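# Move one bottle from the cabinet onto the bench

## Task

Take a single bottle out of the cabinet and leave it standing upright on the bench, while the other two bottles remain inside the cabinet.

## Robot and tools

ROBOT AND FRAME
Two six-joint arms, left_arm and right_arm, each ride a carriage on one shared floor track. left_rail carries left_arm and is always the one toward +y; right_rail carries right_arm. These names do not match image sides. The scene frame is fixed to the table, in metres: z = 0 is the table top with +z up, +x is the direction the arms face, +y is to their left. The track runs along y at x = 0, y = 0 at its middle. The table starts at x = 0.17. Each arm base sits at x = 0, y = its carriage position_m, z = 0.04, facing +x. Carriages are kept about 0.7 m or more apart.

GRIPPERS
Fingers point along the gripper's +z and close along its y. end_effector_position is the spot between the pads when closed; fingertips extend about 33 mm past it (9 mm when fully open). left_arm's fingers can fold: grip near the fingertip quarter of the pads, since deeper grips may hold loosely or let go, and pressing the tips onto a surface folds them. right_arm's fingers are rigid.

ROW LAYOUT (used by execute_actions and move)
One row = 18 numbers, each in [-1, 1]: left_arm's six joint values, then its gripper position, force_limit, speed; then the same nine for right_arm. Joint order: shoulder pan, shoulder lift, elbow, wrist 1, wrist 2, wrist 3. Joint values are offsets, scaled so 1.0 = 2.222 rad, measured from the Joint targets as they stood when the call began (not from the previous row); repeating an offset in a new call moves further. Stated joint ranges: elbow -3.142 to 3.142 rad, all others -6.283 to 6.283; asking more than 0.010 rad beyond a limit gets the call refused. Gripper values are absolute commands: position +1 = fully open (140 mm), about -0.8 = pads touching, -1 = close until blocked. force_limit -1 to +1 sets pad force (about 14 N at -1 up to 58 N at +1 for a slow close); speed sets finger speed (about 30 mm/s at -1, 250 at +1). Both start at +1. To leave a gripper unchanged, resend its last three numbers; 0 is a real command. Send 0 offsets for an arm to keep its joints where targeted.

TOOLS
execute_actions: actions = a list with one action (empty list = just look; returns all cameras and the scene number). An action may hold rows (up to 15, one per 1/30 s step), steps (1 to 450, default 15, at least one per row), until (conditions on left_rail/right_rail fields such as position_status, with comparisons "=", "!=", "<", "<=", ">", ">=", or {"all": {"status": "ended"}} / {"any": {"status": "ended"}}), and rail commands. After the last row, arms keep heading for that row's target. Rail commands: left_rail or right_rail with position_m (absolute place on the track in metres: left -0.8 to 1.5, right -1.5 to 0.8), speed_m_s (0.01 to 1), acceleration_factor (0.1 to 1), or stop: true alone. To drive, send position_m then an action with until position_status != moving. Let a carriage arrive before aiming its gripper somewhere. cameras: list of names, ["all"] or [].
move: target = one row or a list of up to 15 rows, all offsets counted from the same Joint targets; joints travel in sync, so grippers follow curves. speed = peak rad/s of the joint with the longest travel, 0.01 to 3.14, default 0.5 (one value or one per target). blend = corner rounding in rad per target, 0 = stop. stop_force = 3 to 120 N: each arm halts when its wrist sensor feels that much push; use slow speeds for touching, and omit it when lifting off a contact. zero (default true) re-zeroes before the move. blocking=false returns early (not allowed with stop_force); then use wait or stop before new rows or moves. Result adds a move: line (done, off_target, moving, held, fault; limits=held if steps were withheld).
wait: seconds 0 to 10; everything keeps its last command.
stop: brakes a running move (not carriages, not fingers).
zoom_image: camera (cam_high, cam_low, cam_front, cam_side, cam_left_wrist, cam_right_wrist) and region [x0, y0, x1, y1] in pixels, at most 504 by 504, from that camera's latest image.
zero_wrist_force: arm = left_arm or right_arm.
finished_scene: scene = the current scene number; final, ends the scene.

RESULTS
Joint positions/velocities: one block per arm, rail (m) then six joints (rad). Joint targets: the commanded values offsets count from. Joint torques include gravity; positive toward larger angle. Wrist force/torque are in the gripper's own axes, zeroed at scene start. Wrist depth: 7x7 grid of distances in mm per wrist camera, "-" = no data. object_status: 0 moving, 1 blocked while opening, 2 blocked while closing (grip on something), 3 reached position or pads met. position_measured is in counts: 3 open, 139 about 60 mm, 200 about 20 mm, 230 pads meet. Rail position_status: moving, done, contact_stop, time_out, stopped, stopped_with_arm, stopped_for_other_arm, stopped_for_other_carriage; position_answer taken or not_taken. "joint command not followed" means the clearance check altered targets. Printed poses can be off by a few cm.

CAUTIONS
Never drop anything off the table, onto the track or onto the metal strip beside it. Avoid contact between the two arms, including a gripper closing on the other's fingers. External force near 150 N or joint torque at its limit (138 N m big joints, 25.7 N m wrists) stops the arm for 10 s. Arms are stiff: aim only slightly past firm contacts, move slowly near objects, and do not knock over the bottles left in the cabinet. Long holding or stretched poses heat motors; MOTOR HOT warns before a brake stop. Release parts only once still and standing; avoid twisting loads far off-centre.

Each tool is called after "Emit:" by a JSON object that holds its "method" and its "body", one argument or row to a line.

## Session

Emit:
{"method": "execute_actions", "body": {
  "actions": []
}}

Scene clock: 0.00 s.
left_arm: end_effector_position=(+0.3456, +1.0533, +0.5800) position_measured=3 object_status=3 end_effector_quat_wxyz=(+0.000, +0.000, +1.000, +0.000) | right_arm: end_effector_position=(+0.3456, -1.0841, +0.5800) position_measured=3 object_status=3 end_effector_quat_wxyz=(+0.000, +0.000, +1.000, +0.000)
Joint positions: left_arm=[1.026 -0.316 -1.725 0.971 -0.816 -1.571 -0.316] | right_arm=[-1.111 -0.316 -1.725 0.971 -0.816 -1.571 -0.316]
Joint velocities: within noise
Joint torques (N m): no reading
Wrist force (N): no reading
Wrist torque (N m): no reading
Wrist force, peak (N): no reading
Wrist depth (mm): cam_left_wrist=[618 621 621 618 633 631 623 / 669 667 669 653 663 601 651 / 709 698 702 715 727 713 693 / 732 146 744 764 713 709 123 / - 125 782 - 769 813 112 / - 866 847 822 886 843 850 / 1808 1823 1868 1808 1808 1794 1853] | cam_right_wrist=[- 643 - 632 - - 628 / 670 693 611 716 670 - 662 / 745 685 - 716 730 - 693 / 735 136 - 758 882 145 - / - 118 - 878 - 802 110 / - 1901 1822 1934 1884 1792 1822 / - 2023 1901 1917 1934 1968 -]
Joint targets: left_arm=[1.026 -0.316 -1.725 0.971 -0.816 -1.571 -0.316] | right_arm=[-1.111 -0.316 -1.725 0.971 -0.816 -1.571 -0.316]
Tool commands: left_gripper/position=+1.0 left_gripper/force_limit=+1.0 left_gripper/speed=+1.0 right_gripper/position=+1.0 right_gripper/force_limit=+1.0 right_gripper/speed=+1.0
left_rail: position_m=1.026 position_status=done
right_rail: position_m=-1.111 position_status=done

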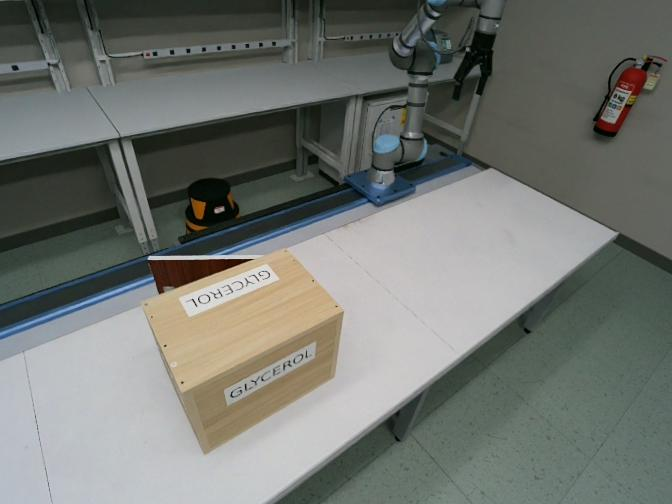

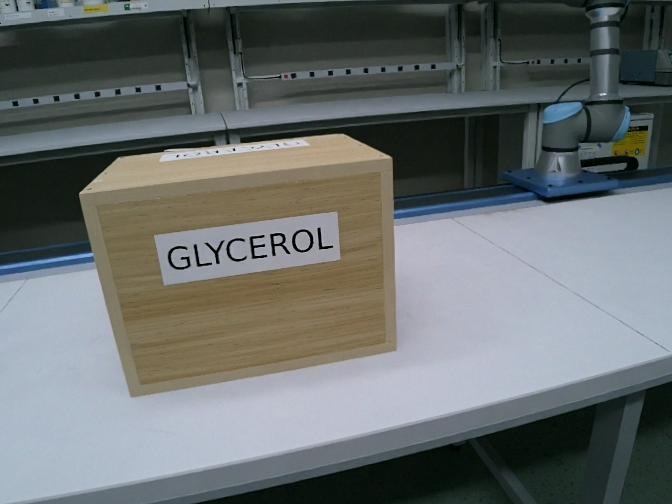

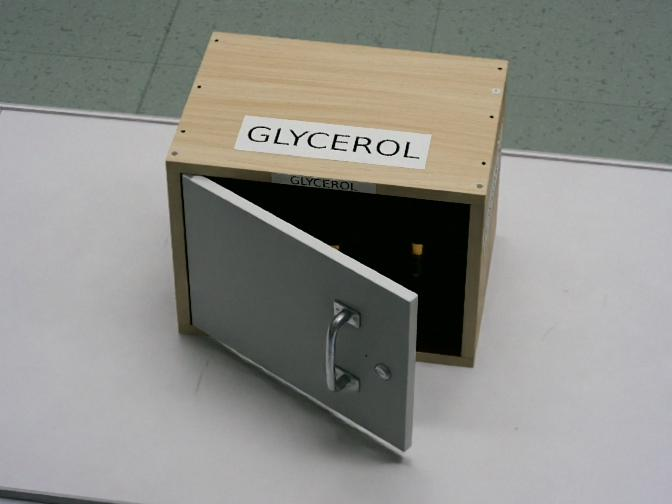

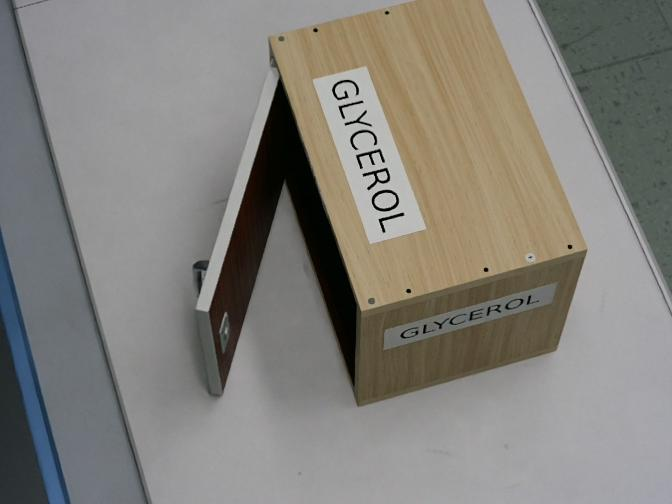

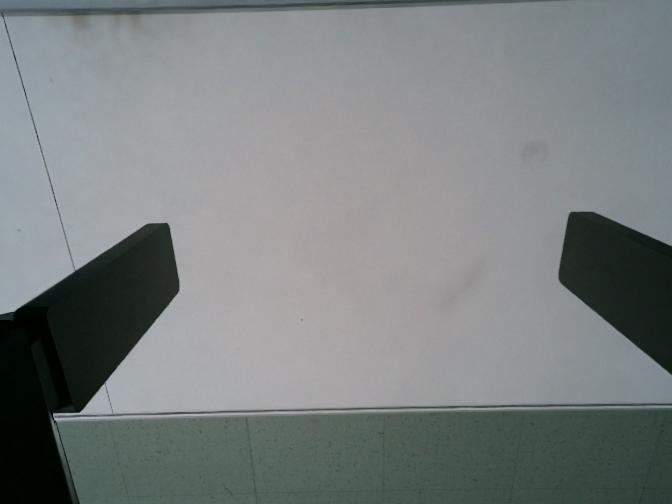

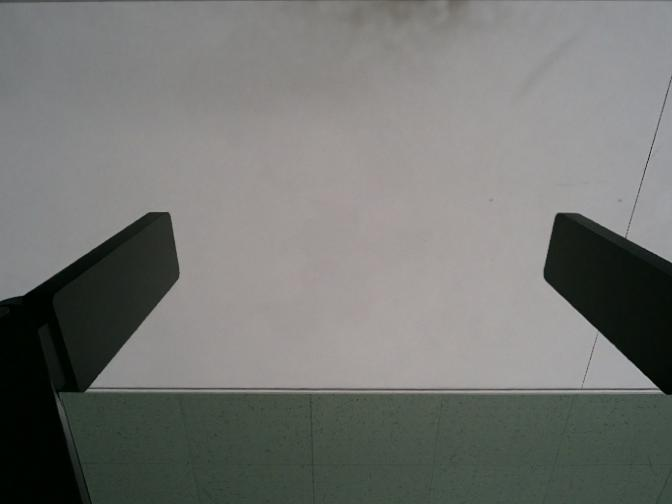

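Emit:
{"method": "execute_actions", "body": {
  "actions": [
    {"right_rail": {"position_m": -0.10, "speed_m_s": 0.8, "acceleration_factor": 0.7}, "steps": 200, "until": {"right_rail": {"position_status": ["!=", "moving"]}}}
  ],
  "cameras": ["cam_right_wrist"]
}}

Scene clock: 20.63 s.
left_arm: end_effector_position=(+0.3456, +1.0533, +0.5800) position_measured=3 object_status=3 end_effector_quat_wxyz=(+0.000, +0.000, +1.000, +0.000) | right_arm: end_effector_position=(+0.3456, -0.0728, +0.5800) position_measured=3 object_status=3 end_effector_quat_wxyz=(+0.000, +0.000, +1.000, +0.000)
Joint positions: left_arm=[1.026 -0.316 -1.725 0.971 -0.816 -1.571 -0.316] | right_arm=[-0.1 -0.316 -1.725 0.971 -0.816 -1.571 -0.316]
Joint torques (N m): left_arm=[0.04 -13.82 -20.57 -3.16 0.15 -0.06] | right_arm=[-0.48 -11.77 -17.43 -2.85 0.28 0.08]
Wrist force (N): left_arm=[0.1 -0.2 -0.3] | right_arm=[0.0 0.0 -0.1]
Wrist torque (N m): left_arm=[-0.04 -0.01 0.00] | right_arm=[0.00 0.00 0.00]
Wrist force, peak (N): left_arm=[0.1 -0.5 -0.1] | right_arm=[-0.1 -1.4 0.1]
Wrist depth (mm): cam_left_wrist=[628 630 630 618 619 614 614 / 673 665 659 665 655 673 673 / 729 700 704 687 706 700 677 / 746 142 - 736 744 741 123 / - 785 788 790 799 - 112 / - 850 840 850 853 869 1823 / 1823 1884 1899 1868 1884 1823 1808] | cam_right_wrist=[- 643 630 625 662 - - / - - 628 591 678 709 - / - - 716 702 740 - - / - 131 453 450 450 448 - / - 118 478 478 486 481 110 / - 1837 518 516 520 529 1807 / - 1884 1986 1986 1986 1917 -]
Joint targets: left_arm=[1.026 -0.316 -1.725 0.971 -0.816 -1.571 -0.316] | right_arm=[-0.100 -0.316 -1.725 0.971 -0.816 -1.571 -0.316]
Tool commands: left_gripper/position=+1.0 left_gripper/force_limit=+1.0 left_gripper/speed=+1.0 right_gripper/position=+1.0 right_gripper/force_limit=+1.0 right_gripper/speed=+1.0
left_rail: position_m=1.026 position_status=done
right_rail: position_m=-0.100 speed_m_s=0.80 position_status=done
Images, in order (width x height): cam_right_wrist 672x504.

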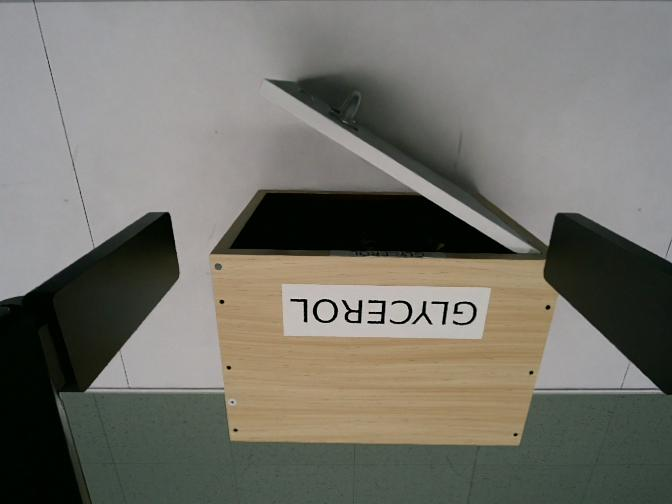

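Emit:
{"method": "zoom_image", "body": {
  "camera": "cam_right_wrist",
  "region": [190, 60, 390, 280]
}}

Emit:
{"method": "zoom_image", "body": {
  "camera": "cam_right_wrist",
  "region": [380, 150, 580, 300]
}}

Emit:
{"method": "zoom_image", "body": {
  "camera": "cam_right_wrist",
  "region": [200, 400, 560, 460]
}}

Scaled by 2.291 from the camera's 672x504 image, which has a finer 960x720 frame.

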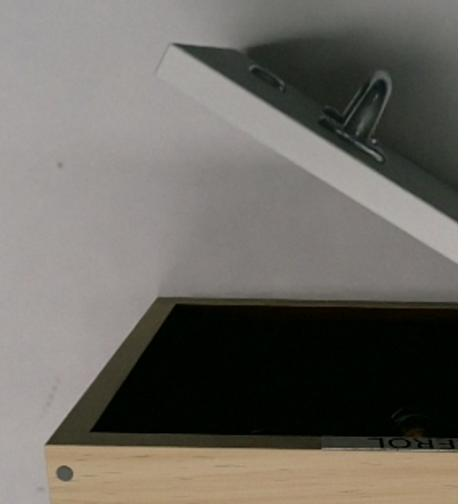

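Scaled by 2.520 from the camera's 672x504 image, which has a finer 960x720 frame.

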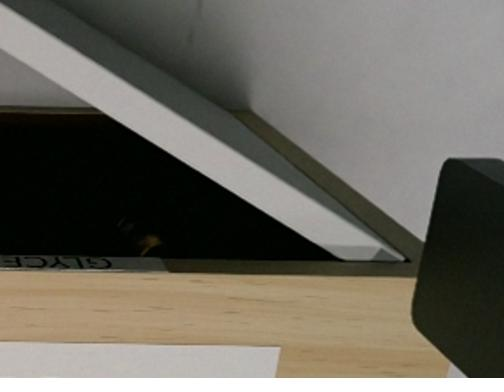

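Scaled by 1.400 from the camera's 672x504 image, which has a finer 960x720 frame.

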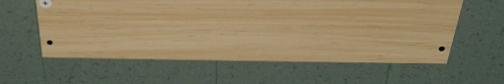

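Emit:
{"method": "execute_actions", "body": {
  "actions": [
    {"right_rail": {"position_m": -0.378, "speed_m_s": 0.8, "acceleration_factor": 0.7}, "steps": 100, "until": {"right_rail": {"position_status": ["!=", "moving"]}}}
  ]
}}

Emit:
{"method": "move", "body": {
  "target": [
    [0,0,0,0,0,0,1,1,1,0.290468,0.048444,0.170154,-0.218956,0.000092,0.473650,-0.85,-1,-0.2],
    [0,0,0,0,0,0,1,1,1,0.290468,0.050518,0.417745,-0.468618,0.000092,0.473650,-0.85,-1,-0.2]
  ],
  "speed": [0.7, 0.45],
  "blend": [0.06, 0],
  "stop_force": 20,
  "cameras": ["cam_side", "cam_right_wrist"]
}}

Scene clock: 150.47 s.
left_arm: end_effector_position=(+0.3456, +1.0533, +0.5800) position_measured=3 object_status=3 end_effector_quat_wxyz=(+0.000, +0.000, +1.000, +0.000) | right_arm: end_effector_position=(+0.3456, -0.3507, +0.5800) position_measured=3 object_status=3 end_effector_quat_wxyz=(+0.000, +0.000, +1.000, +0.000)
Joint positions: left_arm=[1.026 -0.316 -1.725 0.971 -0.816 -1.571 -0.316] | right_arm=[-0.378 -0.316 -1.725 0.971 -0.816 -1.571 -0.316]
Joint torques (N m): left_arm=[0.26 -13.72 -20.52 -3.26 0.17 -0.17] | right_arm=[-1.44 -11.99 -17.54 -2.9 0.24 0.02]
Wrist force (N): left_arm=[0.0 -0.3 -0.1] | right_arm=[0.1 -0.1 -0.1]
Wrist torque (N m): left_arm=[-0.05 0.00 0.00] | right_arm=[-0.02 -0.02 0.00]
Wrist force, peak (N): left_arm=[0.2 -0.3 -0.4] | right_arm=[0.0 1.9 -0.3]
Wrist depth (mm): cam_left_wrist=[623 623 623 618 619 614 628 / 657 669 651 665 665 657 655 / 700 698 727 704 709 691 706 / 739 146 746 734 715 720 123 / - 788 793 828 810 802 112 / - 856 876 850 853 850 1725 / 1884 1853 1823 1853 1838 1823 1823] | cam_right_wrist=[621 625 - - 672 618 601 / - 672 641 - - - 635 / - 707 718 - 713 790 - / - 131 - 742 654 447 621 / - 117 - 848 554 479 110 / - 1837 1934 1696 540 520 525 / - 2023 1951 2060 1968 1968 1951]
Joint targets: left_arm=[1.026 -0.316 -1.725 0.971 -0.816 -1.571 -0.316] | right_arm=[-0.378 -0.316 -1.725 0.971 -0.816 -1.571 -0.316]
Tool commands: left_gripper/position=+1.0 left_gripper/force_limit=+1.0 left_gripper/speed=+1.0 right_gripper/position=+1.0 right_gripper/force_limit=+1.0 right_gripper/speed=+1.0
left_rail: position_m=1.026 position_status=done
right_rail: position_m=-0.378 speed_m_s=0.80 position_status=done

Scene clock: 154.37 s.
left_arm: end_effector_position=(+0.3456, +1.0533, +0.5800) position_measured=3 object_status=3 end_effector_quat_wxyz=(+0.000, +0.000, +1.000, +0.000) | right_arm: end_effector_position=(+0.3905, -0.1036, +0.2055) position_measured=232 object_status=3 end_effector_quat_wxyz=(+0.000, +0.202, +0.979, +0.000)
Joint positions: left_arm=[1.026 -0.316 -1.725 0.971 -0.816 -1.571 -0.316] | right_arm=[-0.378 0.329 -1.613 1.899 -1.857 -1.571 0.736]
Joint torques (N m): left_arm=[0.72 -13.74 -20.51 -3.35 0.13 -0.12] | right_arm=[5.39 -9.96 -13.15 -4.72 0.62 1.63]
Wrist force (N): left_arm=[0.2 0.1 -0.1] | right_arm=[-0.1 0.1 0.0]
Wrist torque (N m): left_arm=[0.02 -0.04 0.00] | right_arm=[0.03 0.01 -0.04]
Wrist force, peak (N): left_arm=[0.0 -0.1 -0.5] | right_arm=[0.2 -0.2 1.6]
Wrist depth (mm): cam_left_wrist=[626 630 631 621 621 624 637 / 657 651 661 651 671 659 651 / 700 695 695 693 - 700 693 / 729 142 727 741 736 727 123 / - 126 788 807 804 782 112 / - 850 850 880 850 856 1725 / 1853 1808 1853 1725 1916 1916 1766] | cam_right_wrist=[- - - - - - - / - 320 - - - - - / 343 325 - 326 331 327 321 / - 371 363 118 337 343 340 / - - 89 - 89 78 367 / - - - - - 75 - / - - - - - - -]
Joint targets: left_arm=[1.026 -0.316 -1.725 0.971 -0.816 -1.571 -0.316] | right_arm=[-0.378 0.329 -1.613 1.899 -1.857 -1.571 0.736]
left_rail: position_m=1.026 position_status=done
right_rail: position_m=-0.378 speed_m_s=0.80 position_status=done
move: done
Images, in order (width x height): cam_side 672x504, cam_right_wrist 672x504.

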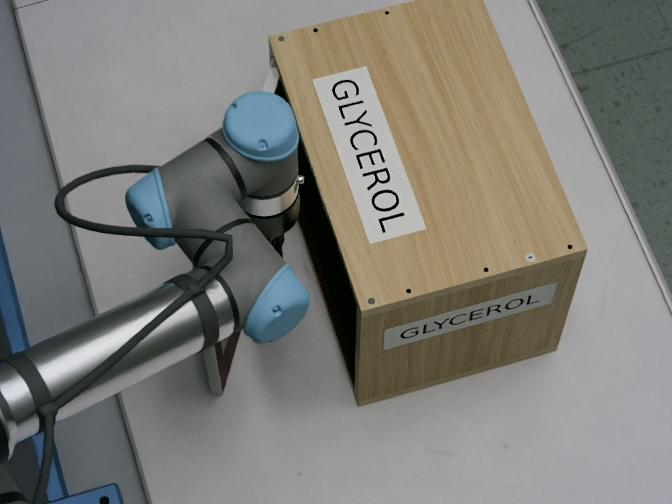

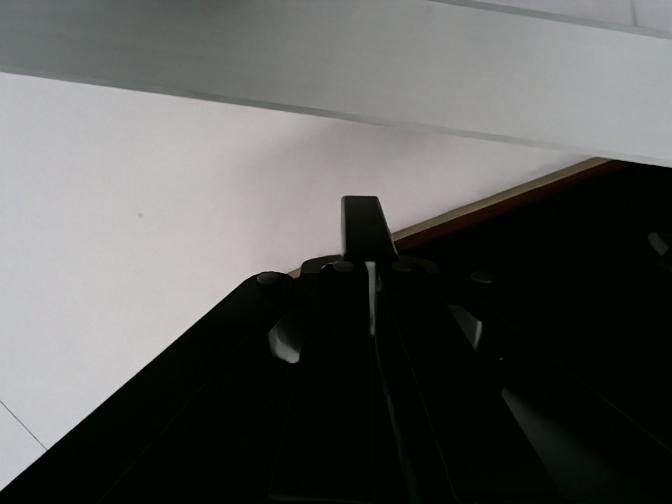

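Emit:
{"method": "move", "body": {
  "target": [
    [0,0,0,0,0,0,1,1,1,0.032525,-0.026508,0.024586,0.002012,0,0.111089,-0.85,-1,-0.2],
    [0,0,0,0,0,0,1,1,1,0.074320,-0.040302,0.036566,0.003825,0,0.231431,-0.85,-1,-0.2],
    [0,0,0,0,0,0,1,1,1,0.122282,-0.039181,0.035617,0.003654,0,0.357939,-0.85,-1,-0.2],
    [0,0,0,0,0,0,1,1,1,0.171373,-0.023330,0.021751,0.001665,0,0.485581,-0.85,-1,-0.2],
    [0,0,0,0,0,0,1,1,1,0.216467,0.004910,-0.004496,-0.000320,0,0.609221,-0.85,-1,-0.2],
    [0,0,0,0,0,0,1,1,1,0.254068,0.042205,-0.042219,0.000104,0,0.725369,-0.85,-1,-0.2],
    [0,0,0,0,0,0,1,1,1,0.282628,0.085405,-0.090239,0.004928,0,0.832475,-0.85,-1,-0.2],
    [0,0,0,0,0,0,1,1,1,0.298992,0.122674,-0.135348,0.012766,0,0.911680,-0.85,-1,-0.2],
    [0,0,0,0,0,0,1,1,1,0.282628,0.085405,-0.090239,0.004928,0,0.832475,-0.85,-1,-0.2],
    [0,0,0,0,0,0,1,1,1,0.282628,0.085887,-0.340372,0.254577,0,0.832475,-0.85,-1,-0.2]
  ],
  "speed": [0.2,0.4,0.5,0.5,0.5,0.5,0.5,0.35,0.5,0.7],
  "blend": [0.05,0.05,0.05,0.05,0.05,0.05,0.05,0,0.03,0],
  "stop_force": 30,
  "cameras": ["cam_side", "cam_right_wrist", "cam_front"]
}}

Scene clock: 177.13 s.
left_arm: end_effector_position=(+0.3456, +1.0533, +0.5800) position_measured=3 object_status=3 end_effector_quat_wxyz=(+0.000, +0.000, +1.000, +0.000) | right_arm: end_effector_position=(+0.2017, +0.1401, +0.4200) position_measured=232 object_status=3 end_effector_quat_wxyz=(+0.000, +0.727, +0.686, +0.000)
Joint positions: left_arm=[1.026 -0.316 -1.725 0.971 -0.816 -1.571 -0.316] | right_arm=[-0.378 0.957 -1.422 1.142 -1.292 -1.571 2.586]
Joint torques (N m): left_arm=[0.93 -14.02 -20.52 -3.56 0.13 -0.15] | right_arm=[-9.13 -21.26 -29.54 -1.18 -1.02 -1.66]
Wrist force (N): left_arm=[0.1 -0.1 -0.1] | right_arm=[-0.1 -0.1 0.0]
Wrist torque (N m): left_arm=[-0.01 -0.03 0.00] | right_arm=[-0.02 0.00 0.10]
Wrist force, peak (N): left_arm=[0.1 -0.1 -0.5] | right_arm=[-3.7 -1.3 -0.5]
Wrist depth (mm): cam_left_wrist=[623 626 621 584 630 619 623 / 663 669 661 651 679 663 665 / 687 704 702 700 693 702 700 / 739 147 744 782 751 724 123 / - 785 799 796 788 785 112 / - 850 843 866 840 850 850 / 1808 1899 1868 1823 1868 1808 1868] | cam_right_wrist=[1136 - 491 508 - - - / 1142 489 524 553 - - 397 / 1239 - 567 546 539 550 538 / 1378 1267 582 112 574 579 548 / 1520 - 89 - 89 78 591 / - - - - - 75 - / - - - - - - -]
Joint targets: left_arm=[1.026 -0.316 -1.725 0.971 -0.816 -1.571 -0.316] | right_arm=[-0.378 0.957 -1.422 1.142 -1.292 -1.571 2.586]
left_rail: position_m=1.026 position_status=done
right_rail: position_m=-0.378 speed_m_s=0.80 position_status=done
move: done
Images, in order (width x height): cam_front 672x504, cam_side 672x504, cam_right_wrist 672x504.

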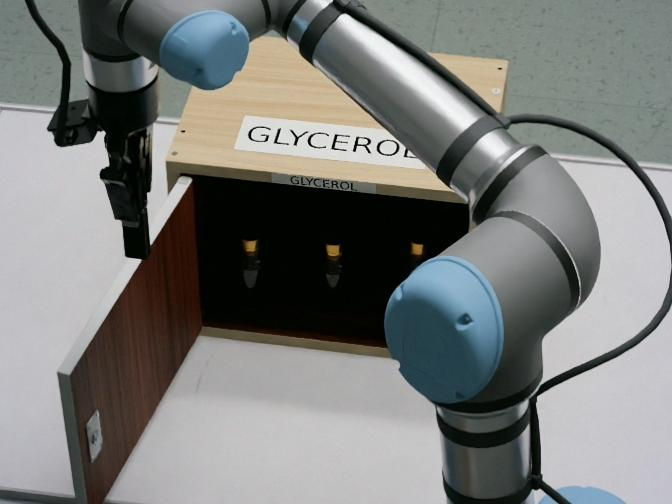

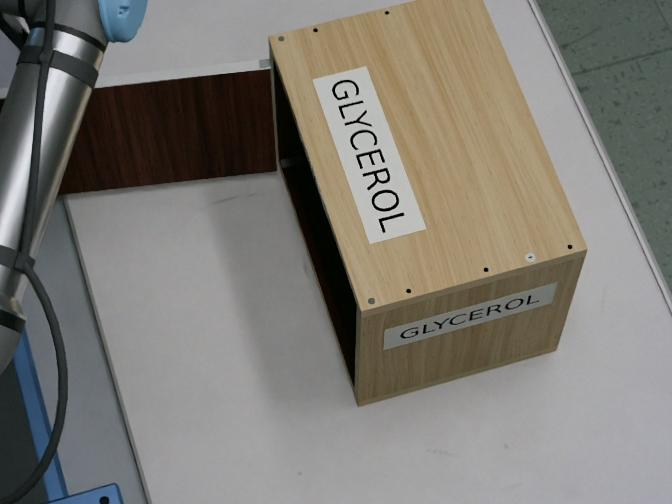

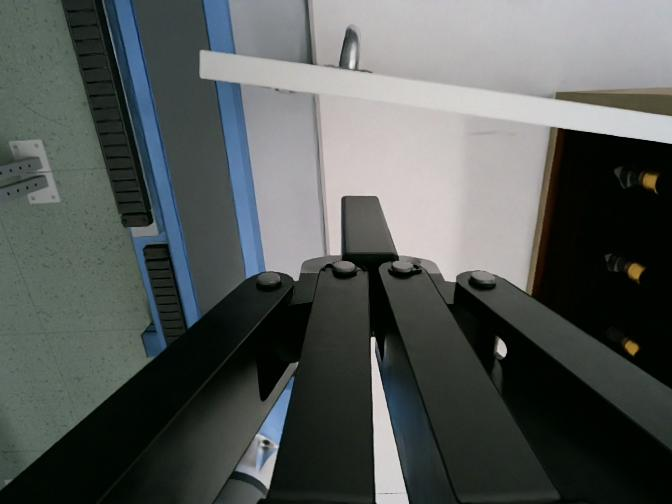

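Emit:
{"method": "zoom_image", "body": {
  "camera": "cam_right_wrist",
  "region": [520, 80, 672, 380]
}}

Scaled by 1.680 from the camera's 672x504 image, which has a finer 960x720 frame.

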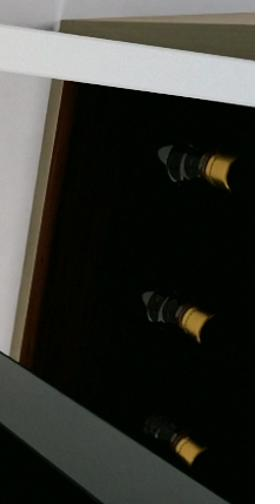

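Emit:
{"method": "move", "body": {
  "target": [0,0,0,0,0,0,1,1,1,0.039154,-0.019802,0.037804,0.371467,0.990099,-0.583258,0.2,-0.1,-0.2],
  "speed": 1.0
}}

Emit:
{"method": "move", "body": {
  "target": [
    [0,0,0,0,0,0,1,1,1,0.00045,-0.108911,0.151890,0.275023,0.894239,-0.580558,0.2,-0.1,-0.2],
    [0,0,0,0,0,0,1,1,1,0.016472,0.157525,0.472615,-0.312138,0.910171,-0.580558,0.2,-0.1,-0.2]
  ],
  "speed": [1.0, 0.7],
  "blend": [0.08, 0],
  "cameras": ["cam_right_wrist", "cam_side"]
}}

Scene clock: 210.20 s.
left_arm: end_effector_position=(+0.3456, +1.0533, +0.5800) position_measured=3 object_status=3 end_effector_quat_wxyz=(+0.000, +0.000, +1.000, +0.000) | right_arm: end_effector_position=(-0.0165, +0.3595, +0.7612) position_measured=104 object_status=3 end_effector_quat_wxyz=(+0.819, -0.421, -0.363, -0.143)
Joint positions: left_arm=[1.026 -0.316 -1.725 0.971 -0.816 -1.571 -0.316] | right_arm=[-0.378 1.044 -1.466 1.226 -0.466 0.629 1.29]
Joint torques (N m): left_arm=[2.13 -14.17 -20.83 -3.7 0.17 -0.05] | right_arm=[7.13 -42.88 -13.93 -1.13 3.76 -1.52]
Wrist force (N): left_arm=[0.0 -0.1 -0.3] | right_arm=[-1.4 1.5 0.8]
Wrist torque (N m): left_arm=[-0.03 0.02 0.00] | right_arm=[0.30 0.19 0.07]
Wrist force, peak (N): left_arm=[0.3 -0.2 -0.3] | right_arm=[-1.4 1.5 1.1]
Wrist depth (mm): cam_left_wrist=[626 621 628 624 618 628 - / 669 653 657 657 665 639 661 / 698 695 695 695 695 695 702 / 736 146 751 748 736 741 123 / - 125 785 807 822 802 112 / - 843 847 843 866 1838 1794 / 1868 1780 1853 1838 1853 1823 1884] | cam_right_wrist=[- - 2060 - 2722 - 531 / - 1822 2564 3242 3556 - 568 / - 1868 2041 - - 2450 606 / 1125 - 132 - - 123 - / - 90 117 - - - - / - - 1621 1575 1750 - - / - - - 1764 - - -]
Joint targets: left_arm=[1.026 -0.316 -1.725 0.971 -0.816 -1.571 -0.316] | right_arm=[-0.378 1.044 -1.466 1.226 -0.466 0.629 1.290]
left_rail: position_m=1.026 position_status=done
right_rail: position_m=-0.378 speed_m_s=0.80 position_status=done
move: done

Scene clock: 214.77 s.
left_arm: end_effector_position=(+0.3456, +1.0533, +0.5800) position_measured=3 object_status=3 end_effector_quat_wxyz=(+0.000, +0.000, +1.000, +0.000) | right_arm: end_effector_position=(+0.3549, -0.0125, +0.1250) position_measured=104 object_status=3 end_effector_quat_wxyz=(+0.000, +0.707, +0.000, +0.707)
Joint positions: left_arm=[1.026 -0.316 -1.725 0.971 -0.816 -1.571 -0.316] | right_arm=[-0.378 1.081 -1.116 2.276 -1.16 2.652 0]
Joint torques (N m): left_arm=[2.49 -14.59 -20.56 -3.76 0.2 -0.13] | right_arm=[7.2 -16.93 0.95 -3.33 2.41 -1.56]
Wrist force (N): left_arm=[0.2 -0.2 -0.1] | right_arm=[-1.2 1.4 0.3]
Wrist torque (N m): left_arm=[-0.04 -0.04 0.00] | right_arm=[0.24 0.21 0.13]
Wrist force, peak (N): left_arm=[0.0 -0.1 -0.6] | right_arm=[0.3 3.7 -0.6]
Wrist depth (mm): cam_left_wrist=[623 628 626 624 618 618 614 / 661 651 653 661 667 659 659 / 695 702 711 698 709 706 681 / - 147 748 748 746 741 123 / - 146 802 810 825 796 112 / - 843 880 847 869 1603 866 / 1838 1823 1838 1823 1838 1838 1899] | cam_right_wrist=[243 327 458 456 456 435 284 / - 327 486 488 479 434 283 / - 326 521 513 514 376 283 / - 307 153 418 386 123 284 / - 90 289 312 294 - - / - - - - - - - / - - 214 212 211 - -]
Joint targets: left_arm=[1.026 -0.316 -1.725 0.971 -0.816 -1.571 -0.316] | right_arm=[-0.378 1.081 -1.116 2.277 -1.160 2.652 0.000]
left_rail: position_m=1.026 position_status=done
right_rail: position_m=-0.378 speed_m_s=0.80 position_status=done
move: done
Images, in order (width x height): cam_side 672x504, cam_right_wrist 672x504.

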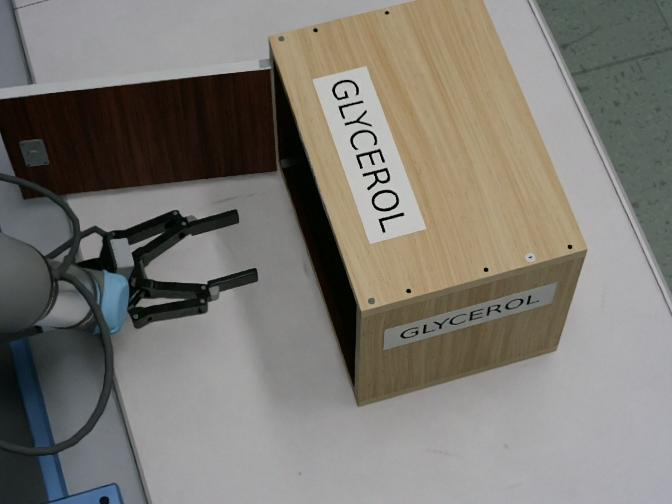

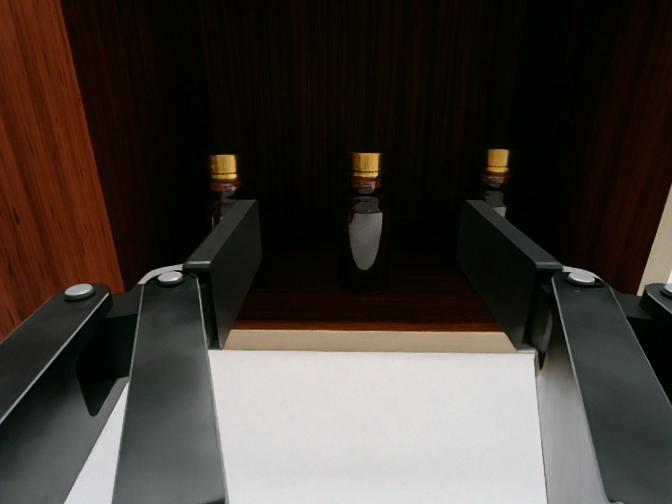

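Emit:
{"method": "zoom_image", "body": {
  "camera": "cam_right_wrist",
  "region": [290, 140, 450, 340]
}}

Scaled by 2.520 from the camera's 672x504 image, which has a finer 960x720 frame.

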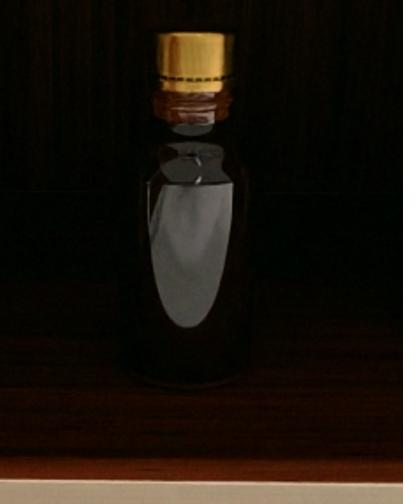

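Emit:
{"method": "execute_actions", "body": {
  "actions": [
    {"right_rail": {"position_m": -0.3934, "speed_m_s": 0.3, "acceleration_factor": 0.5}, "steps": 60, "until": {"right_rail": {"position_status": ["!=", "moving"]}}}
  ]
}}

Emit:
{"method": "move", "body": {
  "target": [
    [0,0,0,0,0,0,1,1,1,-0.099595,0.050152,-0.029653,-0.020949,-0.099685,0,0.2,-0.1,-0.2],
    [0,0,0,0,0,0,1,1,1,-0.176355,0.091476,-0.087622,-0.004304,-0.176445,0,0.2,-0.1,-0.2]
  ],
  "speed": [0.4, 0.2],
  "blend": [0.03, 0],
  "stop_force": 12,
  "cameras": ["cam_right_wrist"]
}}

Scene clock: 252.53 s.
left_arm: end_effector_position=(+0.3456, +1.0533, +0.5800) position_measured=3 object_status=3 end_effector_quat_wxyz=(+0.000, +0.000, +1.000, +0.000) | right_arm: end_effector_position=(+0.3549, -0.0280, +0.1249) position_measured=104 object_status=3 end_effector_quat_wxyz=(+0.000, +0.707, +0.000, +0.707)
Joint positions: left_arm=[1.026 -0.316 -1.725 0.971 -0.816 -1.571 -0.316] | right_arm=[-0.393 1.081 -1.116 2.277 -1.16 2.652 0]
Joint torques (N m): left_arm=[2.1 -14.6 -20.73 -3.81 0.17 -0.05] | right_arm=[5.59 -22.93 -2.72 -1.5 1.88 -1.55]
Wrist force (N): left_arm=[0.1 -0.2 -0.2] | right_arm=[-1.1 1.3 0.1]
Wrist torque (N m): left_arm=[-0.05 -0.02 0.00] | right_arm=[0.22 0.20 0.13]
Wrist force, peak (N): left_arm=[0.1 -0.1 -0.6] | right_arm=[-1.1 2.1 0.2]
Wrist depth (mm): cam_left_wrist=[628 621 626 623 628 618 619 / 661 653 659 667 659 663 624 / 695 702 702 711 - 706 695 / 724 146 739 746 748 756 123 / - 788 796 810 761 793 112 / - 856 1559 866 843 859 859 / 1808 1808 1823 1794 1868 1823 1780] | cam_right_wrist=[253 356 453 452 455 401 262 / 266 357 481 485 481 399 262 / - 357 509 509 507 372 262 / - 317 154 436 387 135 266 / - 90 289 312 292 - - / - - 251 250 - - - / - - - 207 202 - -]
Joint targets: left_arm=[1.026 -0.316 -1.725 0.971 -0.816 -1.571 -0.316] | right_arm=[-0.393 1.081 -1.116 2.277 -1.160 2.652 0.000]
Tool commands: left_gripper/position=+1.0 left_gripper/force_limit=+1.0 left_gripper/speed=+1.0 right_gripper/position=+0.2 right_gripper/force_limit=-0.1 right_gripper/speed=-0.2
left_rail: position_m=1.026 position_status=done
right_rail: position_m=-0.393 speed_m_s=0.30 position_status=done

Scene clock: 255.03 s.
left_arm: end_effector_position=(+0.3456, +1.0533, +0.5800) position_measured=3 object_status=3 end_effector_quat_wxyz=(+0.000, +0.000, +1.000, +0.000) | right_arm: end_effector_position=(+0.5453, -0.0276, +0.0782) position_measured=104 object_status=3 end_effector_quat_wxyz=(+0.000, +0.707, +0.000, +0.707)
Joint positions: left_arm=[1.026 -0.316 -1.725 0.971 -0.816 -1.571 -0.316] | right_arm=[-0.393 0.689 -0.913 2.082 -1.169 2.26 0]
Joint torques (N m): left_arm=[2.75 -14.37 -20.13 -3.95 0.12 -0.08] | right_arm=[-9.81 -25.92 -16.39 -0.19 -2.04 -1.36]
Wrist force (N): left_arm=[0.0 0.0 -0.3] | right_arm=[-1.2 1.2 0.0]
Wrist torque (N m): left_arm=[-0.01 0.00 0.00] | right_arm=[0.17 0.22 0.14]
Wrist force, peak (N): left_arm=[0.0 -0.4 -0.5] | right_arm=[-1.6 1.4 1.2]
Wrist depth (mm): cam_left_wrist=[619 626 624 633 619 624 623 / 655 661 659 669 653 661 651 / 691 695 702 709 691 695 693 / 736 147 753 756 - 753 123 / - 759 779 799 779 788 112 / - 859 876 850 - 853 1674 / 1808 1884 1868 1853 1823 1868 1823] | cam_right_wrist=[249 291 290 289 287 285 267 / 261 307 309 111 307 304 281 / 262 326 326 121 322 323 138 / - 307 118 120 148 123 143 / - 90 186 126 197 - - / - - 161 140 160 - - / - - 131 130 130 130 -]
Joint targets: left_arm=[1.026 -0.316 -1.725 0.971 -0.816 -1.571 -0.316] | right_arm=[-0.393 0.689 -0.913 2.082 -1.169 2.260 0.000]
left_rail: position_m=1.026 position_status=done
right_rail: position_m=-0.393 speed_m_s=0.30 position_status=done
move: done
Images, in order (width x height): cam_right_wrist 672x504.

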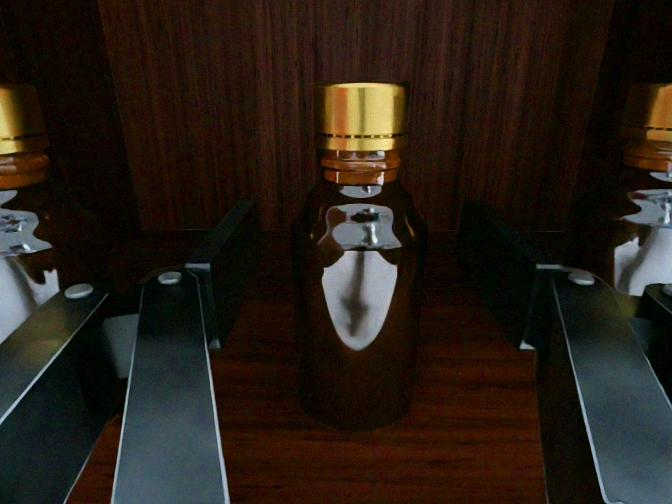

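Emit:
{"method": "execute_actions", "body": {
  "actions": [
    {"rows": [[0,0,0,0,0,0,1,1,1,0,0,0,0,0,0,-1,-0.1,-1]], "steps": 70}
  ]
}}

Scene clock: 260.30 s.
left_arm: end_effector_position=(+0.3456, +1.0533, +0.5800) position_measured=3 object_status=3 end_effector_quat_wxyz=(+0.000, +0.000, +1.000, +0.000) | right_arm: end_effector_position=(+0.5453, -0.0276, +0.0782) position_measured=162 object_status=2 end_effector_quat_wxyz=(+0.000, +0.707, +0.000, +0.707)
Joint positions: left_arm=[1.026 -0.316 -1.725 0.971 -0.816 -1.571 -0.316] | right_arm=[-0.393 0.689 -0.913 2.082 -1.169 2.26 0]
Joint torques (N m): left_arm=[2.79 -14.23 -20.69 -3.92 0.25 -0.15] | right_arm=[-8.77 -26.17 -13.19 -0.86 1.58 -1.52]
Wrist force (N): left_arm=[0.1 -0.1 -0.4] | right_arm=[0.1 1.4 -1.3]
Wrist torque (N m): left_arm=[-0.02 -0.01 0.00] | right_arm=[0.17 0.19 0.08]
Wrist force, peak (N): left_arm=[-0.1 -0.2 -0.5] | right_arm=[-1.0 1.8 -1.0]
Wrist depth (mm): cam_left_wrist=[633 624 628 621 619 621 623 / 653 657 661 659 659 663 626 / 704 691 706 693 687 689 - / 734 146 764 746 746 722 123 / - 135 771 796 813 793 112 / - 853 1548 850 807 847 1739 / 1853 1838 1823 1899 1808 1823 1838] | cam_right_wrist=[248 290 289 289 286 285 267 / 262 307 307 111 305 303 295 / 262 328 328 119 321 324 138 / - 301 330 118 123 299 142 / - 84 83 129 127 89 84 / - - - 139 141 - - / - - - 130 130 - -]
Joint targets: left_arm=[1.026 -0.316 -1.725 0.971 -0.816 -1.571 -0.316] | right_arm=[-0.393 0.689 -0.913 2.082 -1.169 2.260 0.000]
left_rail: position_m=1.026 position_status=done
right_rail: position_m=-0.393 speed_m_s=0.30 position_status=done

Emit:
{"method": "move", "body": {
  "target": [
    [0,0,0,0,0,0,1,1,1,0,-0.029664,0.001081,0.028583,0,0,-1,-0.1,-1],
    [0,0,0,0,0,0,1,1,1,0.076823,-0.065618,0.057957,0.007661,0.076733,0,-1,-0.1,-1],
    [0,0,0,0,0,0,1,1,1,0.176238,-0.091350,0.087376,0.003974,0.176148,0,-1,-0.1,-1]
  ],
  "speed": [0.12, 0.35, 0.4],
  "blend": [0.02, 0.04, 0],
  "stop_force": 25,
  "cameras": ["cam_right_wrist", "cam_side"]
}}

Scene clock: 275.57 s.
left_arm: end_effector_position=(+0.3456, +1.0533, +0.5800) position_measured=3 object_status=3 end_effector_quat_wxyz=(+0.000, +0.000, +1.000, +0.000) | right_arm: end_effector_position=(+0.3551, -0.0276, +0.1250) position_measured=162 object_status=2 end_effector_quat_wxyz=(+0.000, +0.707, +0.000, +0.707)
Joint positions: left_arm=[1.026 -0.316 -1.725 0.971 -0.816 -1.571 -0.316] | right_arm=[-0.393 1.081 -1.116 2.276 -1.161 2.651 0]
Joint torques (N m): left_arm=[2.99 -14.47 -21.12 -4.09 0.21 -0.13] | right_arm=[6.9 -45.11 -0.68 -3.36 2.5 -1.24]
Wrist force (N): left_arm=[-0.1 -0.2 -0.3] | right_arm=[-3.8 1.4 0.0]
Wrist torque (N m): left_arm=[-0.03 0.01 0.00] | right_arm=[0.23 0.21 0.14]
Wrist force, peak (N): left_arm=[0.2 -0.3 -0.4] | right_arm=[-4.9 1.4 -0.1]
Wrist depth (mm): cam_left_wrist=[623 624 630 621 635 623 619 / 667 663 651 661 - 657 661 / 693 698 695 704 691 683 700 / 732 136 739 - 746 759 123 / - 785 793 802 790 785 112 / - 850 866 856 847 901 1780 / 1838 1932 1868 1853 1899 1868 1780] | cam_right_wrist=[253 355 456 456 450 402 262 / 267 357 485 116 479 401 262 / - 334 519 118 332 373 262 / - 335 - 119 123 374 275 / - 84 83 129 123 89 83 / - - - 137 139 - - / - - - 212 - - -]
Joint targets: left_arm=[1.026 -0.316 -1.725 0.971 -0.816 -1.571 -0.316] | right_arm=[-0.393 1.081 -1.116 2.276 -1.161 2.651 0.000]
left_rail: position_m=1.026 position_status=done
right_rail: position_m=-0.393 speed_m_s=0.30 position_status=done
move: done
Images, in order (width x height): cam_side 672x504, cam_right_wrist 672x504.

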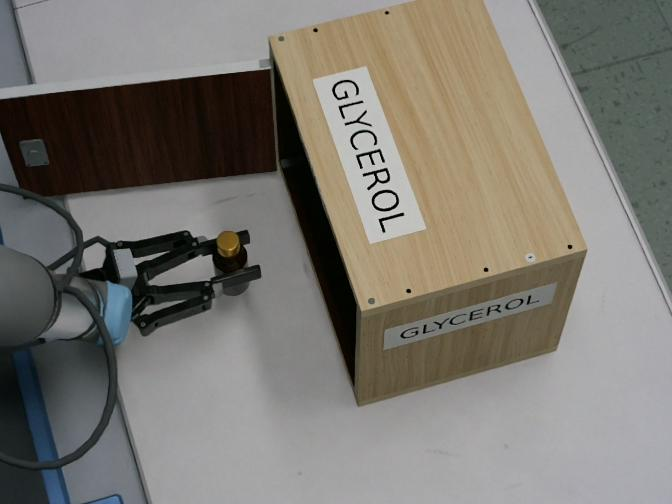

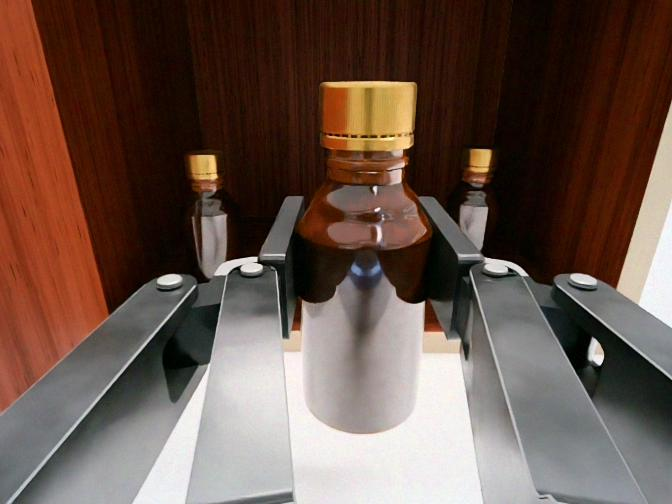

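Emit:
{"method": "execute_actions", "body": {
  "actions": [
    {"right_rail": {"position_m": -0.80, "speed_m_s": 0.4, "acceleration_factor": 0.5}, "steps": 120, "until": {"right_rail": {"position_status": ["!=", "moving"]}}}
  ]
}}

Scene clock: 292.00 s.
left_arm: end_effector_position=(+0.3456, +1.0533, +0.5800) position_measured=3 object_status=3 end_effector_quat_wxyz=(+0.000, +0.000, +1.000, +0.000) | right_arm: end_effector_position=(+0.3551, -0.4342, +0.1250) position_measured=162 object_status=2 end_effector_quat_wxyz=(+0.000, +0.707, +0.000, +0.707)
Joint positions: left_arm=[1.026 -0.316 -1.725 0.971 -0.816 -1.571 -0.316] | right_arm=[-0.8 1.081 -1.116 2.276 -1.161 2.651 0]
Joint torques (N m): left_arm=[3.89 -15.2 -20.81 -4.29 0.18 -0.12] | right_arm=[3.22 -39.67 -8.72 -0.16 1 -1.15]
Wrist force (N): left_arm=[-0.2 -0.1 -0.3] | right_arm=[-3.8 1.3 0.0]
Wrist torque (N m): left_arm=[-0.02 0.04 -0.01] | right_arm=[0.22 0.22 0.13]
Wrist force, peak (N): left_arm=[0.1 -0.2 -0.7] | right_arm=[-4.1 2.4 0.1]
Wrist depth (mm): cam_left_wrist=[598 616 618 600 631 623 626 / 681 659 663 667 655 669 661 / 695 675 691 700 702 702 700 / 729 146 736 759 736 729 122 / - 125 779 - 807 788 113 / - 863 840 847 869 863 859 / 1794 1899 1808 1838 1794 1838 1884] | cam_right_wrist=[- 405 3499 - - - 5011 / 284 406 - 111 - - - / 286 408 - 119 126 3937 2979 / 287 398 - 119 123 508 408 / - 83 83 129 127 89 88 / - - - 137 139 - - / - - - 212 204 - -]
Joint targets: left_arm=[1.026 -0.316 -1.725 0.971 -0.816 -1.571 -0.316] | right_arm=[-0.800 1.081 -1.116 2.276 -1.161 2.651 0.000]
Tool commands: left_gripper/position=+1.0 left_gripper/force_limit=+1.0 left_gripper/speed=+1.0 right_gripper/position=-1.0 right_gripper/force_limit=-0.1 right_gripper/speed=-1.0
left_rail: position_m=1.026 position_status=done
right_rail: position_m=-0.800 speed_m_s=0.40 position_status=done

Emit:
{"method": "move", "body": {
  "target": [
    [0,0,0,0,0,0,1,1,1,-0.165446,0.035296,-0.076477,0.041181,-0.165448,0,-1,-0.1,-1],
    [0,0,0,0,0,0,1,1,1,-0.165446,0.090996,-0.076916,-0.014080,-0.165448,0,-1,-0.1,-1]
  ],
  "speed": [0.5, 0.25],
  "blend": [0.05, 0]
}}

Emit:
{"method": "move", "body": {
  "target": [0,0,0,0,0,0,1,1,1,0,0.024191,-0.002518,-0.021673,0,0,-1,-0.1,-1],
  "speed": 0.03,
  "stop_force": 6,
  "cameras": ["cam_right_wrist", "cam_low", "cam_high"]
}}

Scene clock: 298.83 s.
left_arm: end_effector_position=(+0.3456, +1.0533, +0.5800) position_measured=3 object_status=3 end_effector_quat_wxyz=(+0.000, +0.000, +1.000, +0.000) | right_arm: end_effector_position=(+0.5302, -0.4342, +0.0751) position_measured=162 object_status=2 end_effector_quat_wxyz=(+0.000, +0.707, +0.000, +0.707)
Joint positions: left_arm=[1.026 -0.316 -1.725 0.971 -0.816 -1.571 -0.316] | right_arm=[-0.8 0.713 -0.914 2.105 -1.192 2.283 0]
Joint torques (N m): left_arm=[3.83 -14.49 -20.78 -4.28 0.16 -0.18] | right_arm=[-9.84 -27.74 -16.6 -4.41 -1.93 -1.2]
Wrist force (N): left_arm=[0.2 -0.2 -0.3] | right_arm=[-4.0 1.1 0.0]
Wrist torque (N m): left_arm=[-0.03 -0.04 0.00] | right_arm=[0.16 0.25 0.14]
Wrist force, peak (N): left_arm=[0.0 -0.2 -0.6] | right_arm=[-5.2 1.4 0.0]
Wrist depth (mm): cam_left_wrist=[630 621 621 623 626 623 624 / 657 661 651 637 663 648 653 / 709 700 685 700 702 706 718 / 732 142 713 736 741 - 122 / - 774 804 807 774 802 112 / - 850 850 853 2598 1853 1725 / 1838 1794 1868 1838 1780 1780 1838] | cam_right_wrist=[281 - - - 3556 3737 - / 283 3614 - - 3737 - 3556 / 282 329 4899 119 3937 - - / 284 345 371 119 123 - - / - 84 83 130 128 89 83 / - - - 137 141 - - / - - - 147 - - -]
Joint targets: left_arm=[1.026 -0.316 -1.725 0.971 -0.816 -1.571 -0.316] | right_arm=[-0.800 0.713 -0.914 2.105 -1.192 2.283 0.000]
left_rail: position_m=1.026 position_status=done
right_rail: position_m=-0.800 speed_m_s=0.40 position_status=done
move: done

Scene clock: 301.23 s.
left_arm: end_effector_position=(+0.3456, +1.0533, +0.5800) position_measured=3 object_status=3 end_effector_quat_wxyz=(+0.000, +0.000, +1.000, +0.000) | right_arm: end_effector_position=(+0.5302, -0.4341, +0.0602) position_measured=162 object_status=2 end_effector_quat_wxyz=(+0.000, +0.707, +0.000, +0.707)
Joint positions: left_arm=[1.026 -0.316 -1.725 0.971 -0.816 -1.571 -0.316] | right_arm=[-0.8 0.713 -0.876 2.101 -1.226 2.283 0]
Joint torques (N m): left_arm=[4.28 -14.64 -20.34 -4.4 0.22 -0.15] | right_arm=[-7.55 -52.18 1.18 -1.16 -1.33 -1.3]
Wrist force (N): left_arm=[0.0 -0.1 -0.3] | right_arm=[-2.0 1.5 0.9]
Wrist torque (N m): left_arm=[-0.02 0.00 0.00] | right_arm=[0.26 0.21 0.11]
Wrist force, peak (N): left_arm=[-0.1 -0.7 -0.3] | right_arm=[10.4 2.6 -1.4]
Wrist depth (mm): cam_left_wrist=[624 621 619 624 623 624 626 / 661 653 661 655 665 657 663 / 702 689 698 706 691 706 704 / - 146 729 746 739 - 123 / - 126 840 790 782 807 112 / - 2306 843 828 853 847 850 / 1823 1838 1868 1916 1838 1766 1853] | cam_right_wrist=[282 - - - - - - / 283 - - - - - 4593 / 283 351 - 119 147 - 3020 / 277 301 - 124 123 298 305 / - 84 78 129 128 89 83 / - - - 140 141 - - / - - - 130 - - -]
Joint targets: left_arm=[1.026 -0.316 -1.725 0.971 -0.816 -1.571 -0.316] | right_arm=[-0.800 0.713 -0.876 2.101 -1.226 2.283 0.000]
left_rail: position_m=1.026 position_status=done
right_rail: position_m=-0.800 speed_m_s=0.40 position_status=done
move: contact (right_arm); right_arm: the shoulder lift is farthest, 0.015 rad from its target
Images, in order (width x height): cam_high 672x504, cam_low 672x504, cam_right_wrist 672x504.

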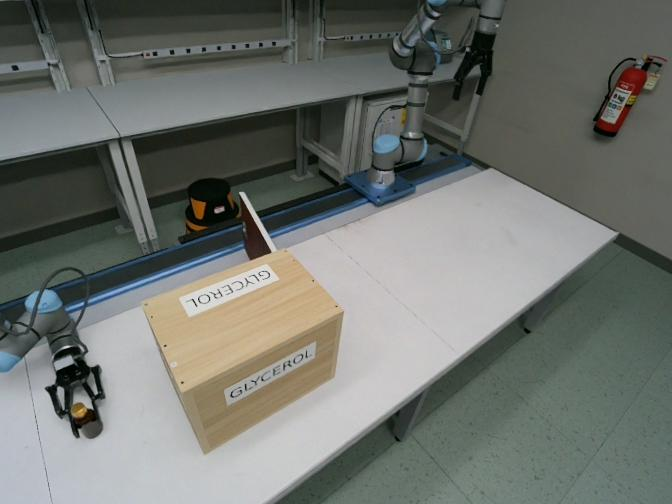

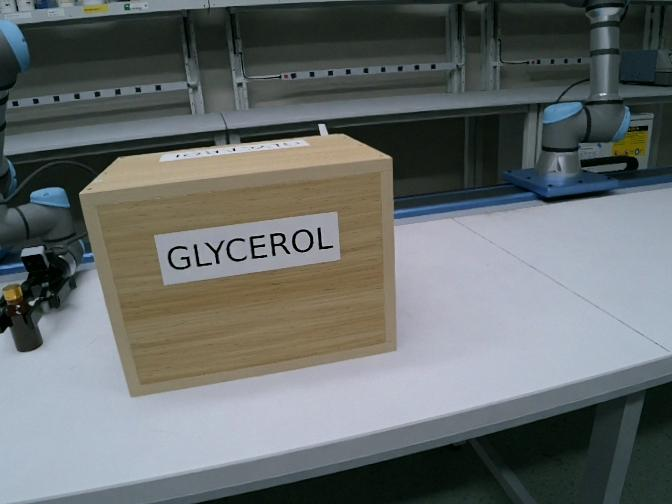

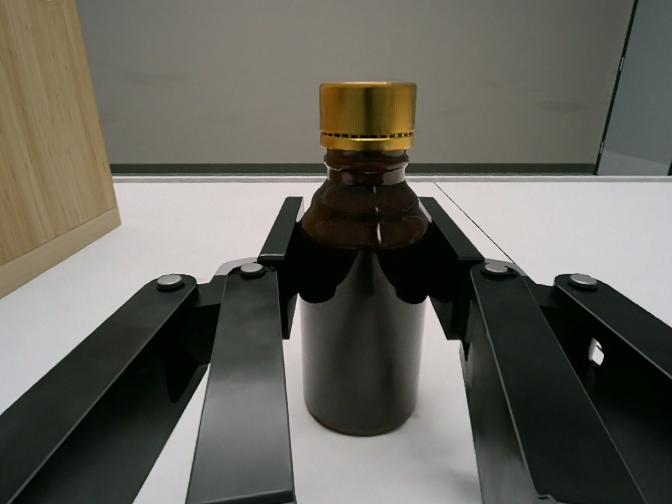

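Emit:
{"method": "move", "body": {
  "target": [0,0,0,0,0,0,1,1,1,0,0.0008,-0.00008,-0.00072,0,0,-1,-0.1,-1],
  "speed": 0.01,
  "stop_force": 4
}}

Scene clock: 304.80 s.
left_arm: end_effector_position=(+0.3456, +1.0533, +0.5800) position_measured=3 object_status=3 end_effector_quat_wxyz=(+0.000, +0.000, +1.000, +0.000) | right_arm: end_effector_position=(+0.5302, -0.4341, +0.0601) position_measured=162 object_status=2 end_effector_quat_wxyz=(+0.000, +0.707, +0.000, +0.707)
Joint positions: left_arm=[1.026 -0.316 -1.725 0.971 -0.816 -1.571 -0.316] | right_arm=[-0.8 0.713 -0.875 2.101 -1.227 2.283 0]
Joint torques (N m): left_arm=[4.6 -14.87 -21 -4.42 0.25 -0.07] | right_arm=[-2.55 -48.99 -8.13 0.61 0.74 -1.23]
Wrist force (N): left_arm=[0.0 -0.2 -0.3] | right_arm=[3.0 1.3 -1.1]
Wrist torque (N m): left_arm=[-0.05 0.00 0.00] | right_arm=[0.27 0.14 0.03]
Wrist force, peak (N): left_arm=[0.1 -0.4 -0.6] | right_arm=[4.6 1.0 -1.6]
Wrist depth (mm): cam_left_wrist=[630 626 623 621 626 628 626 / 657 669 671 665 667 657 657 / 695 709 704 698 657 698 698 / 734 136 734 746 729 - 123 / - 782 777 785 804 804 112 / - 819 850 856 828 837 843 / 1884 1838 1899 1794 1868 1808 1853] | cam_right_wrist=[280 - - 4083 - - - / 283 - - - 3674 4899 - / 283 - 465 119 146 - 450 / 269 302 - 118 123 - - / - 84 83 129 128 89 83 / - - - 137 142 - - / - - - 130 125 - -]
Joint targets: left_arm=[1.026 -0.316 -1.725 0.971 -0.816 -1.571 -0.316] | right_arm=[-0.800 0.713 -0.875 2.101 -1.226 2.283 0.000]
left_rail: position_m=1.026 position_status=done
right_rail: position_m=-0.800 speed_m_s=0.40 position_status=done
move: contact (right_arm)

Emit:
{"method": "execute_actions", "body": {
  "actions": [
    {"rows": [[0,0,0,0,0,0,1,1,1,0,0,0,0,0,0,0.2,-0.1,-1]], "steps": 60}
  ],
  "cameras": ["cam_right_wrist"]
}}

Scene clock: 309.10 s.
left_arm: end_effector_position=(+0.3456, +1.0533, +0.5800) position_measured=3 object_status=3 end_effector_quat_wxyz=(+0.000, +0.000, +1.000, +0.000) | right_arm: end_effector_position=(+0.5302, -0.4341, +0.0602) position_measured=104 object_status=3 end_effector_quat_wxyz=(+0.000, +0.707, +0.000, +0.707)
Joint positions: left_arm=[1.026 -0.316 -1.725 0.971 -0.816 -1.571 -0.316] | right_arm=[-0.8 0.713 -0.875 2.101 -1.226 2.283 0]
Joint torques (N m): left_arm=[4.66 -15.01 -20.94 -4.51 0.28 -0.15] | right_arm=[-3.06 -50.9 -8.4 -3.02 0.81 -1.36]
Wrist force (N): left_arm=[0.0 -0.2 -0.4] | right_arm=[-1.2 1.8 0.2]
Wrist torque (N m): left_arm=[-0.05 0.00 -0.01] | right_arm=[0.30 0.20 0.14]
Wrist force, peak (N): left_arm=[0.2 -0.3 -0.5] | right_arm=[3.7 0.9 -1.5]
Wrist depth (mm): cam_left_wrist=[619 626 623 631 626 624 624 / 657 631 655 663 659 663 648 / 702 702 698 700 704 706 695 / 741 146 746 753 759 - 123 / - 790 796 802 799 779 112 / - 856 850 866 847 853 840 / 1899 1916 1838 1838 1808 1868 1780] | cam_right_wrist=[278 - - - - - - / 282 4160 3614 110 - - - / 284 358 - 118 514 492 3499 / 271 - 118 118 128 123 - / - 90 187 129 - - - / - - 161 139 149 160 - / - - 131 130 125 130 -]
Joint targets: left_arm=[1.026 -0.316 -1.725 0.971 -0.816 -1.571 -0.316] | right_arm=[-0.800 0.713 -0.875 2.101 -1.226 2.283 0.000]
left_rail: position_m=1.026 position_status=done
right_rail: position_m=-0.800 speed_m_s=0.40 position_status=done
Images, in order (width x height): cam_right_wrist 672x504.

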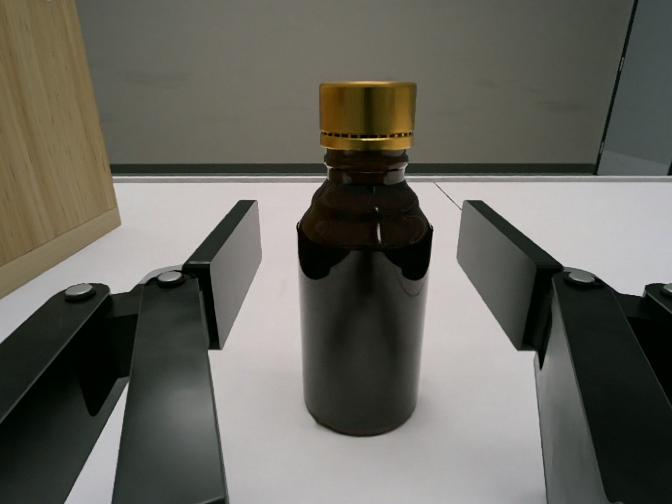

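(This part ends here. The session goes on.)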